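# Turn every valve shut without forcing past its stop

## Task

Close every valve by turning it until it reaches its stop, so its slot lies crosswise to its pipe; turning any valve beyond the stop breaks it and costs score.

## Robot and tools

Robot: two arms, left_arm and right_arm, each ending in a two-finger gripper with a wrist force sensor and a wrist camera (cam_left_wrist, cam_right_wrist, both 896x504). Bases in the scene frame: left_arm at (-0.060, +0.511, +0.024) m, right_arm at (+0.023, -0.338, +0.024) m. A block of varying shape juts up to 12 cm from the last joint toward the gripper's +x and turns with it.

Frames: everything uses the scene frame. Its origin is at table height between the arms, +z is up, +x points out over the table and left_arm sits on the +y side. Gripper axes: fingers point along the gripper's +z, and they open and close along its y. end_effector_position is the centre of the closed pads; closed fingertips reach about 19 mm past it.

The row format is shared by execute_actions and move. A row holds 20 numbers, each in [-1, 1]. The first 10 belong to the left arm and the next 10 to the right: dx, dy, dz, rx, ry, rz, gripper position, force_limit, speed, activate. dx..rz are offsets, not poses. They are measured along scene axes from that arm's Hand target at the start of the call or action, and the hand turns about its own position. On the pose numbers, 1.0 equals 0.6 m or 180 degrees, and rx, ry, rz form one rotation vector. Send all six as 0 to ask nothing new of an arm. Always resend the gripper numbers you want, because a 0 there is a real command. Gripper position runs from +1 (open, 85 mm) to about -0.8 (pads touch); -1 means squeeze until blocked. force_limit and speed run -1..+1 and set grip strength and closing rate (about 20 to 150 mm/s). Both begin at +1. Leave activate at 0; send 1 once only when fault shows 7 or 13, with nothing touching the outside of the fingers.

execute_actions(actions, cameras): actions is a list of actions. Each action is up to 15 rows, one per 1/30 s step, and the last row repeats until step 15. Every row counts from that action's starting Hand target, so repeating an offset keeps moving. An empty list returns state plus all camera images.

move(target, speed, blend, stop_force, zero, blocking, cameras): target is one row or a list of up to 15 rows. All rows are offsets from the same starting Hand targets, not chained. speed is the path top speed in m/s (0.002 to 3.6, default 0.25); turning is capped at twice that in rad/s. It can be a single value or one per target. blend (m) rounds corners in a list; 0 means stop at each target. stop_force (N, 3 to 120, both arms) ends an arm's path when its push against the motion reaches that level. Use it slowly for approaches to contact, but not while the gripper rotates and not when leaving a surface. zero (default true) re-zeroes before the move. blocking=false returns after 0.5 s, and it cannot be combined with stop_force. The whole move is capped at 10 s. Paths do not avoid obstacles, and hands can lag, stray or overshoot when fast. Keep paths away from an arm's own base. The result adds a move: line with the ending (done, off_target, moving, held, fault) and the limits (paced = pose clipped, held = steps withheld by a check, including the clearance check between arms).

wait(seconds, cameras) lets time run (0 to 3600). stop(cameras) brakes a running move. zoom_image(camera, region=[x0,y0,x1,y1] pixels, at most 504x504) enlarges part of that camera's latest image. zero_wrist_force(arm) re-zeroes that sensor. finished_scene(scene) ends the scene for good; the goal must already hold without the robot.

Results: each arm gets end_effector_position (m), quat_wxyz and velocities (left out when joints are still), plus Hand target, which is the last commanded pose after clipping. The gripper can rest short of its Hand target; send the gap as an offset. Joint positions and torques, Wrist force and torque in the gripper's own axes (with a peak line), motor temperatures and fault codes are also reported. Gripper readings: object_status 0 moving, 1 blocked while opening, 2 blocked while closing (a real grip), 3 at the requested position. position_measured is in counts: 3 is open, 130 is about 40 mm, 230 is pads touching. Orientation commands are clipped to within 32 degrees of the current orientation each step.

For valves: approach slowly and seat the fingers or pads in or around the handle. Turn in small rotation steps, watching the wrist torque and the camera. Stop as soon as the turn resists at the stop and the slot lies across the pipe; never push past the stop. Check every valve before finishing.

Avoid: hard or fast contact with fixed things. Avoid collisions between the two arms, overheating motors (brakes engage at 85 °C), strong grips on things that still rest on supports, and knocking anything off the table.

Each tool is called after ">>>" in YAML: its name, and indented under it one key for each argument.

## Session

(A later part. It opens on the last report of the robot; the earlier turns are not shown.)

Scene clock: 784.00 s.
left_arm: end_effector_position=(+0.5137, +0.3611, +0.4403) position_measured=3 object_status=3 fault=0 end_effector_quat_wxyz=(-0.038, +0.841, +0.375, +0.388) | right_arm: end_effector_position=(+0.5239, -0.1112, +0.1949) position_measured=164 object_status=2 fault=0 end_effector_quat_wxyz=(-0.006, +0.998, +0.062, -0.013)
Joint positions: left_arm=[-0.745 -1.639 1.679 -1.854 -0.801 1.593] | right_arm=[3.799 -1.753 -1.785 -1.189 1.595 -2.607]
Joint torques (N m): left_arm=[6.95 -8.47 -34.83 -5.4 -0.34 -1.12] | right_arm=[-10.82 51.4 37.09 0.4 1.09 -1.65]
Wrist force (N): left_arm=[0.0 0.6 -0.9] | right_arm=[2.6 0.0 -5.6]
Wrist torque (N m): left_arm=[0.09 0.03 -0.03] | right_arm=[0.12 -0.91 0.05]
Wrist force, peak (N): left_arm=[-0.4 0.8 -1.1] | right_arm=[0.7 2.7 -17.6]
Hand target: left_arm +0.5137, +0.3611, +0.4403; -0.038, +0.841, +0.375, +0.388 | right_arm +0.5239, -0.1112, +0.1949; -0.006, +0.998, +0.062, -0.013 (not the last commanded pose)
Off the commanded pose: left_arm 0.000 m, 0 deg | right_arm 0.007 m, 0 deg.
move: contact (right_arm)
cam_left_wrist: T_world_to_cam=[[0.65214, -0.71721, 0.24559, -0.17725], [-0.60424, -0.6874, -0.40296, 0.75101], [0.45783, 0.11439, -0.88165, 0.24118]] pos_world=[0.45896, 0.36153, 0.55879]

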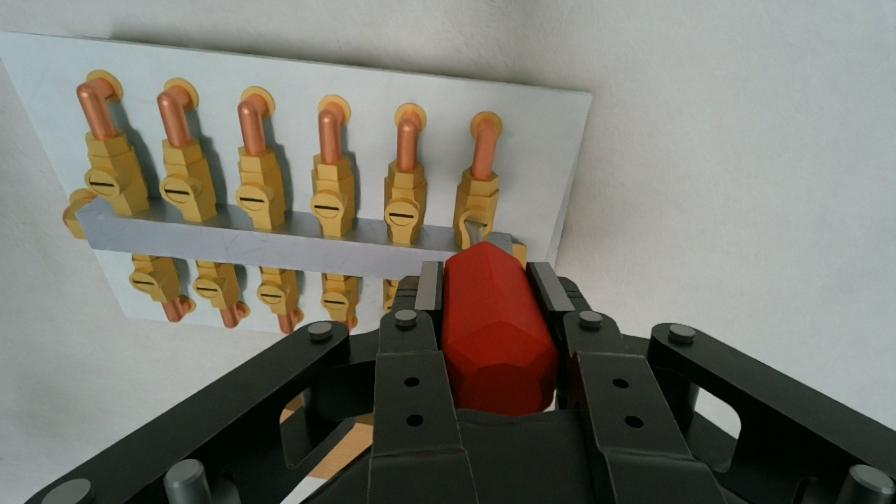

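>>> move:
  target: [0,0,0,0,0,0,1,1,1,0,0,0,-0.014,0,0,0,-0.98,0.5,-1,0]
  speed: 0.006
  stop_force: 10

>>> move:
  target: [0,0,0,0,0,0,1,1,1,0,-0.0001,0.0005,0.0002,0,0,0.0333,-0.98,0.5,-1,0]
  speed: 0.08
  cameras: ["cam_left_wrist"]

>>> zoom_image:
  camera: "cam_left_wrist"
  region: [450, 190, 500, 240]

Scene clock: 785.87 s.
left_arm: end_effector_position=(+0.5137, +0.3611, +0.4403) position_measured=3 object_status=3 fault=0 end_effector_quat_wxyz=(-0.038, +0.841, +0.375, +0.388) | right_arm: end_effector_position=(+0.5240, -0.1111, +0.1946) position_measured=164 object_status=2 fault=0 end_effector_quat_wxyz=(-0.006, +0.998, +0.062, -0.013)
Joint positions: left_arm=[-0.745 -1.639 1.679 -1.854 -0.801 1.593] | right_arm=[3.799 -1.753 -1.786 -1.188 1.595 -2.607]
Joint torques (N m): left_arm=[7.21 -8.51 -35.29 -5.44 -0.43 -1.22] | right_arm=[-9.82 45.96 34.72 0.61 1.02 -1.49]
Wrist force (N): left_arm=[-0.3 0.6 -1.0] | right_arm=[0.3 1.6 -14.4]
Wrist torque (N m): left_arm=[0.10 0.09 -0.03] | right_arm=[-0.03 -1.20 0.07]
Wrist force, peak (N): left_arm=[-0.2 1.1 -1.4] | right_arm=[-1.5 3.7 -22.0]
Hand target: left_arm +0.5137, +0.3611, +0.4403; -0.038, +0.841, +0.375, +0.388 | right_arm +0.5240, -0.1111, +0.1946; -0.006, +0.998, +0.062, -0.013 (not the last commanded pose)
Off the commanded pose: left_arm 0.000 m, 0 deg | right_arm 0.008 m, 0 deg.
move: contact (right_arm)

Scene clock: 786.87 s.
left_arm: end_effector_position=(+0.5137, +0.3611, +0.4403) position_measured=3 object_status=3 fault=0 end_effector_quat_wxyz=(-0.038, +0.841, +0.375, +0.388) | right_arm: end_effector_position=(+0.5239, -0.1109, +0.1947) position_measured=164 object_status=2 fault=0 end_effector_quat_wxyz=(-0.005, +0.993, +0.114, -0.013)
Joint positions: left_arm=[-0.745 -1.639 1.679 -1.854 -0.801 1.593] | right_arm=[3.8 -1.754 -1.783 -1.191 1.593 -2.711]
Joint torques (N m): left_arm=[7.53 -9.19 -35.36 -5.39 -0.56 -1.1] | right_arm=[17.67 11.35 33.47 1.03 -1.2 1.48]
Wrist force (N): left_arm=[-0.2 0.6 -0.6] | right_arm=[3.2 2.3 -8.2]
Wrist torque (N m): left_arm=[0.10 0.06 -0.03] | right_arm=[-0.20 -0.90 1.00]
Wrist force, peak (N): left_arm=[0.2 0.5 -1.3] | right_arm=[0.1 1.5 -14.4]
Hand target: left_arm +0.5137, +0.3611, +0.4403; -0.038, +0.841, +0.375, +0.388 | right_arm +0.5239, -0.1108, +0.1947; -0.005, +0.993, +0.114, -0.013
Off the commanded pose: left_arm 0.000 m, 0 deg | right_arm 0.000 m, 0 deg.
move: done
cam_left_wrist: T_world_to_cam=[[0.65214, -0.71721, 0.24559, -0.17725], [-0.60424, -0.6874, -0.40296, 0.75101], [0.45783, 0.11439, -0.88165, 0.24118]] pos_world=[0.45896, 0.36153, 0.55879]

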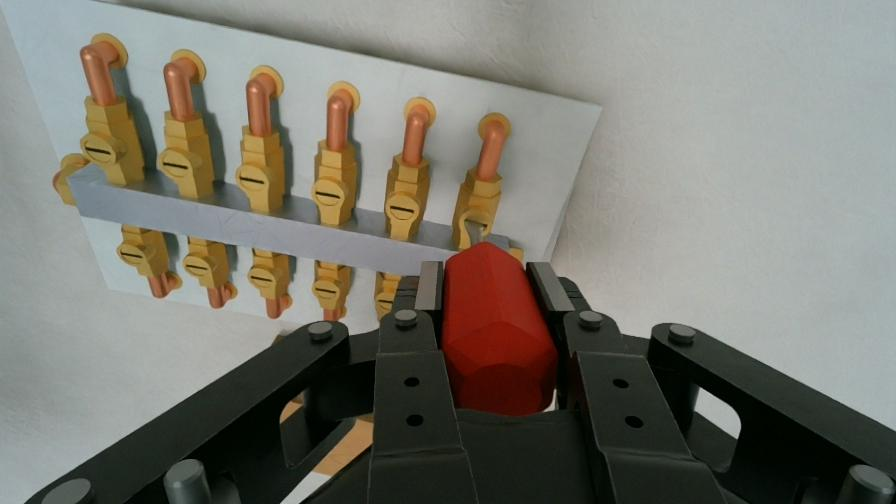

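Scaled by 10.080 from the camera's image (finer frame: 1280x720).

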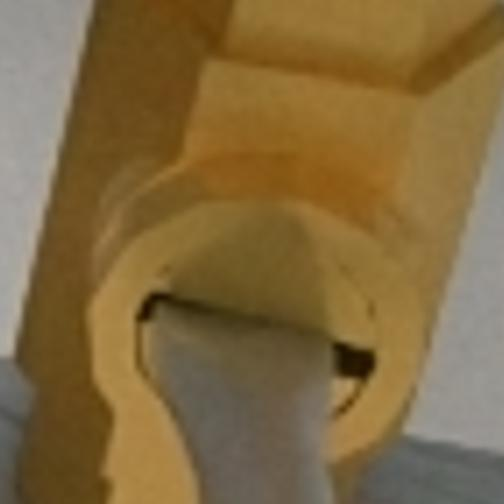

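>>> move:
  target: [0,0,0,0,0,0,1,1,1,0,0,0.0003,0,0,0,0.018,-0.98,0.5,-1,0]
  speed: 0.08

>>> move:
  target: [0,0,0,0,0,0,1,1,1,0,0,0.0001,0,0,0,0.0083,-0.98,0.5,-1,0]
  speed: 0.08
  cameras: ["cam_left_wrist"]

>>> zoom_image:
  camera: "cam_left_wrist"
  region: [450, 190, 500, 240]

Scene clock: 788.33 s.
left_arm: end_effector_position=(+0.5137, +0.3611, +0.4403) position_measured=3 object_status=3 fault=0 end_effector_quat_wxyz=(-0.038, +0.841, +0.375, +0.388) | right_arm: end_effector_position=(+0.5239, -0.1107, +0.1947) position_measured=164 object_status=2 fault=0 end_effector_quat_wxyz=(-0.005, +0.990, +0.142, -0.013)
Joint positions: left_arm=[-0.745 -1.639 1.679 -1.854 -0.801 1.593] | right_arm=[3.801 -1.755 -1.782 -1.193 1.592 -2.767]
Joint torques (N m): left_arm=[7.26 -8.8 -34.94 -5.57 -0.48 -1.11] | right_arm=[16.3 12.18 34.55 0.94 -0.96 1.63]
Wrist force (N): left_arm=[0.1 0.5 -0.8] | right_arm=[2.5 1.9 -9.6]
Wrist torque (N m): left_arm=[0.09 0.02 -0.03] | right_arm=[-0.28 -0.90 1.03]
Wrist force, peak (N): left_arm=[-0.1 0.6 -1.1] | right_arm=[2.3 2.8 -9.9]
Hand target: left_arm +0.5137, +0.3611, +0.4403; -0.038, +0.841, +0.375, +0.388 | right_arm +0.5239, -0.1107, +0.1947; -0.005, +0.990, +0.142, -0.013
Off the commanded pose: left_arm 0.000 m, 0 deg | right_arm 0.000 m, 0 deg.
move: done

Scene clock: 788.83 s.
left_arm: end_effector_position=(+0.5137, +0.3611, +0.4403) position_measured=3 object_status=3 fault=0 end_effector_quat_wxyz=(-0.038, +0.841, +0.375, +0.388) | right_arm: end_effector_position=(+0.5239, -0.1106, +0.1947) position_measured=164 object_status=2 fault=0 end_effector_quat_wxyz=(-0.005, +0.988, +0.155, -0.013)
Joint positions: left_arm=[-0.745 -1.639 1.679 -1.854 -0.801 1.593] | right_arm=[3.801 -1.755 -1.782 -1.194 1.592 -2.792]
Joint torques (N m): left_arm=[6.97 -8.56 -34.72 -5.37 -0.43 -1.13] | right_arm=[16.43 10.87 34.38 0.94 -0.95 1.33]
Wrist force (N): left_arm=[-0.2 0.3 -0.7] | right_arm=[2.3 2.1 -9.4]
Wrist torque (N m): left_arm=[0.05 0.07 -0.03] | right_arm=[-0.25 -0.89 1.02]
Wrist force, peak (N): left_arm=[0.4 0.6 -1.0] | right_arm=[2.1 2.3 -9.9]
Hand target: left_arm +0.5137, +0.3611, +0.4403; -0.038, +0.841, +0.375, +0.388 | right_arm +0.5239, -0.1106, +0.1947; -0.005, +0.988, +0.155, -0.013
Off the commanded pose: left_arm 0.000 m, 0 deg | right_arm 0.000 m, 0 deg.
move: done
cam_left_wrist: T_world_to_cam=[[0.65214, -0.71721, 0.24559, -0.17725], [-0.60424, -0.6874, -0.40296, 0.75101], [0.45783, 0.11439, -0.88165, 0.24118]] pos_world=[0.45896, 0.36153, 0.55879]

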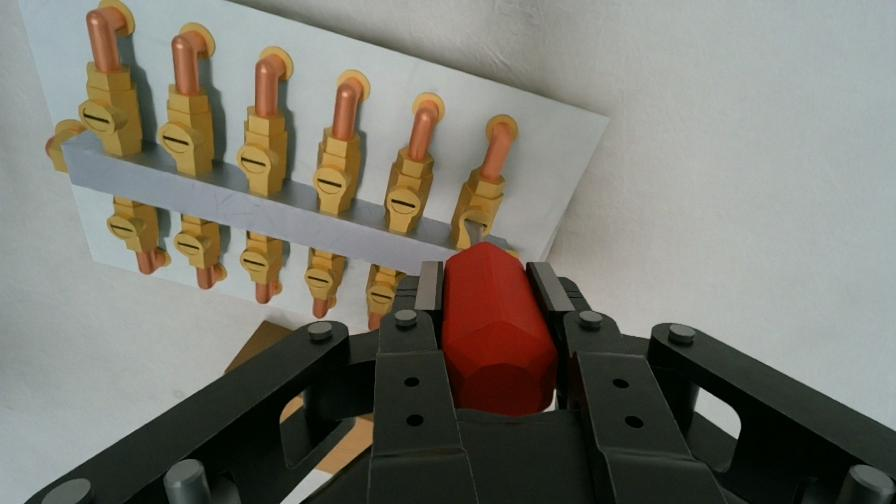

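Scaled by 10.080 from the camera's image (finer frame: 1280x720).

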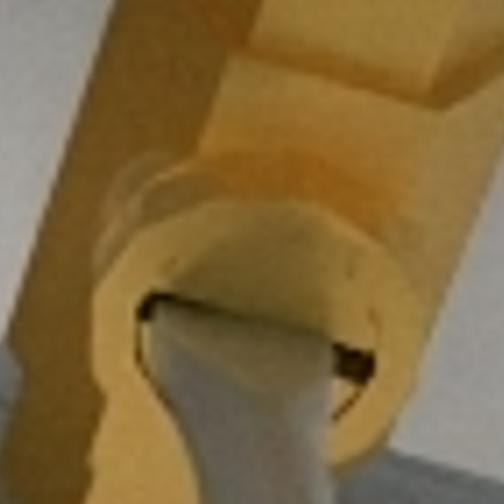

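>>> move:
  target: [0,0,0,0,0,0,1,1,1,0,0,0.0001,0,0,0,0.0083,-0.98,0.5,-1,0]
  speed: 0.08

>>> move:
  target: [0,0,0,0,0,0,1,1,1,0,0,0.0001,0,0,0,0.006,-0.98,0.5,-1,0]
  speed: 0.08

Scene clock: 789.77 s.
left_arm: end_effector_position=(+0.5137, +0.3611, +0.4403) position_measured=3 object_status=3 fault=0 end_effector_quat_wxyz=(-0.038, +0.841, +0.375, +0.388) | right_arm: end_effector_position=(+0.5239, -0.1106, +0.1947) position_measured=164 object_status=2 fault=0 end_effector_quat_wxyz=(-0.005, +0.986, +0.168, -0.013)
Joint positions: left_arm=[-0.745 -1.639 1.679 -1.854 -0.801 1.593] | right_arm=[3.801 -1.755 -1.781 -1.194 1.591 -2.818]
Joint torques (N m): left_arm=[7.25 -8.82 -35.04 -5.4 -0.52 -1.22] | right_arm=[17.37 10.41 34.59 0.63 -1.68 1.33]
Wrist force (N): left_arm=[0.0 0.8 -1.0] | right_arm=[2.3 2.1 -9.7]
Wrist torque (N m): left_arm=[0.13 0.03 -0.03] | right_arm=[-0.25 -0.92 1.23]
Wrist force, peak (N): left_arm=[0.0 0.6 -1.2] | right_arm=[2.4 2.0 -10.2]
Hand target: left_arm +0.5137, +0.3611, +0.4403; -0.038, +0.841, +0.375, +0.388 | right_arm +0.5239, -0.1105, +0.1947; -0.005, +0.986, +0.168, -0.013
Off the commanded pose: left_arm 0.000 m, 0 deg | right_arm 0.000 m, 0 deg.
move: done

Scene clock: 790.27 s.
left_arm: end_effector_position=(+0.5137, +0.3611, +0.4403) position_measured=3 object_status=3 fault=0 end_effector_quat_wxyz=(-0.038, +0.841, +0.375, +0.388) | right_arm: end_effector_position=(+0.5239, -0.1105, +0.1947) position_measured=164 object_status=2 fault=0 end_effector_quat_wxyz=(-0.004, +0.984, +0.177, -0.013)
Joint positions: left_arm=[-0.745 -1.639 1.679 -1.854 -0.801 1.593] | right_arm=[3.802 -1.756 -1.781 -1.195 1.591 -2.837]
Joint torques (N m): left_arm=[7.31 -8.96 -34.92 -5.42 -0.5 -1.14] | right_arm=[16.31 11.89 34.27 0.89 -0.96 1.03]
Wrist force (N): left_arm=[-0.2 0.5 -1.0] | right_arm=[2.1 2.3 -10.0]
Wrist torque (N m): left_arm=[0.08 0.07 -0.03] | right_arm=[-0.21 -0.91 1.64]
Wrist force, peak (N): left_arm=[-0.2 0.7 -1.1] | right_arm=[2.0 2.1 -10.2]
Hand target: left_arm +0.5137, +0.3611, +0.4403; -0.038, +0.841, +0.375, +0.388 | right_arm +0.5239, -0.1105, +0.1947; -0.005, +0.984, +0.177, -0.013
Off the commanded pose: left_arm 0.000 m, 0 deg | right_arm 0.000 m, 0 deg.
move: done

>>> move:
  target:
    - [0,0,0,0,0,0,1,1,1,0,0,0,0,0,0,-0.03,-0.98,0.5,-1,0]
    - [0,0,0,0,0,0,1,1,1,0,0,0,0.06,0,0,-0.03,-0.98,0.5,-1,0]
    - [0,0,0,0,0,0,1,1,1,0,-0.16,0.14,0.1,0,0,-0.11,-0.98,0.5,-1,0]
  speed: [0.1,0.15,0.2]
  blend: [0,0.005,0]
  cameras: ["cam_left_wrist"]

>>> zoom_image:
  camera: "cam_left_wrist"
  region: [300, 60, 700, 260]

Scene clock: 793.03 s.
left_arm: end_effector_position=(+0.5137, +0.3611, +0.4403) position_measured=3 object_status=3 fault=0 end_effector_quat_wxyz=(-0.038, +0.841, +0.375, +0.388) | right_arm: end_effector_position=(+0.4279, -0.0266, +0.2547) position_measured=164 object_status=2 fault=0 end_effector_quat_wxyz=(-0.007, +1.000, +0.005, -0.012) end_effector_velocity=(+0.001, +0.000, +0.001) end_effector_angular_velocity=(+0.001, -0.002, -0.007)
Joint positions: left_arm=[-0.745 -1.639 1.679 -1.854 -0.801 1.593] | right_arm=[4.046 -1.61 -1.787 -1.32 1.598 -2.247]
Joint velocities: left_arm=[within noise] | right_arm=[0 0 0.002 0.001 -0.001 0.006]
Joint torques (N m): left_arm=[7.45 -9.16 -34.49 -5.42 -0.35 -1.22] | right_arm=[2.45 9.57 39.87 6.03 -0.69 2.24]
Wrist force (N): left_arm=[-0.2 0.6 -0.8] | right_arm=[4.8 -0.1 -1.0]
Wrist torque (N m): left_arm=[0.09 0.06 -0.03] | right_arm=[0.00 -0.73 -0.03]
Wrist force, peak (N): left_arm=[-0.1 0.8 -1.3] | right_arm=[-0.5 2.6 -15.3]
Hand target: left_arm +0.5137, +0.3611, +0.4403; -0.038, +0.841, +0.375, +0.388 | right_arm +0.4279, -0.0265, +0.2547; -0.007, +1.000, +0.005, -0.012
Off the commanded pose: left_arm 0.000 m, 0 deg | right_arm 0.000 m, 0 deg.
move: done
cam_left_wrist: T_world_to_cam=[[0.65214, -0.71721, 0.24559, -0.17725], [-0.60424, -0.6874, -0.40296, 0.75101], [0.45783, 0.11439, -0.88165, 0.24118]] pos_world=[0.45896, 0.36153, 0.55879]

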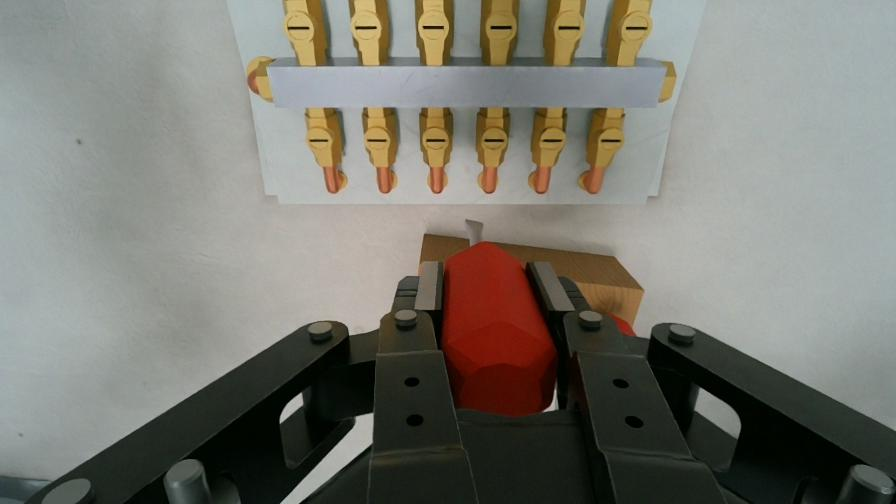

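Scaled by 1.260 from the camera's image (finer frame: 1280x720).

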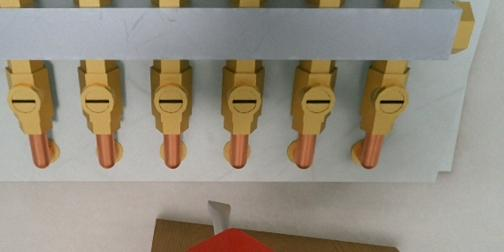

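>>> zoom_image:
  camera: "cam_left_wrist"
  region: [280, 0, 470, 106]

>>> zoom_image:
  camera: "cam_left_wrist"
  region: [470, 0, 660, 106]

>>> zoom_image:
  camera: "cam_left_wrist"
  region: [290, 90, 480, 196]

>>> zoom_image:
  camera: "cam_left_wrist"
  region: [460, 90, 650, 196]

Scaled by 2.653 from the camera's image (finer frame: 1280x720).

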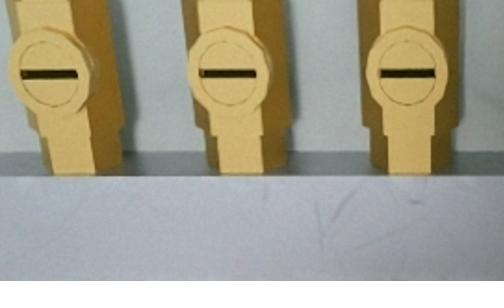

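Scaled by 2.653 from the camera's image (finer frame: 1280x720).

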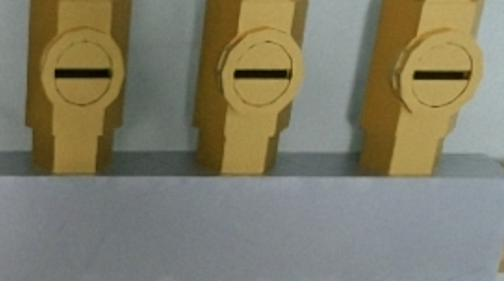

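Scaled by 2.653 from the camera's image (finer frame: 1280x720).

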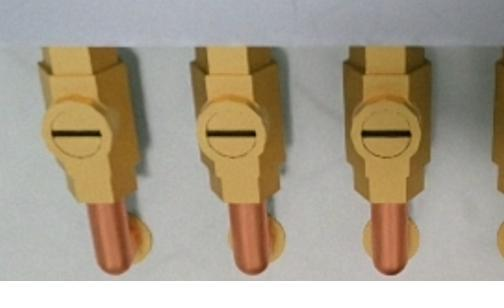

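Scaled by 2.653 from the camera's image (finer frame: 1280x720).

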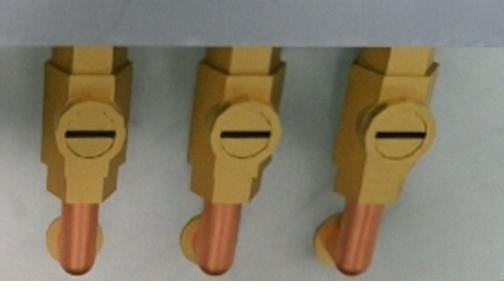

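>>> finished_scene:
  scene: 1

The scene is finished: the task was done.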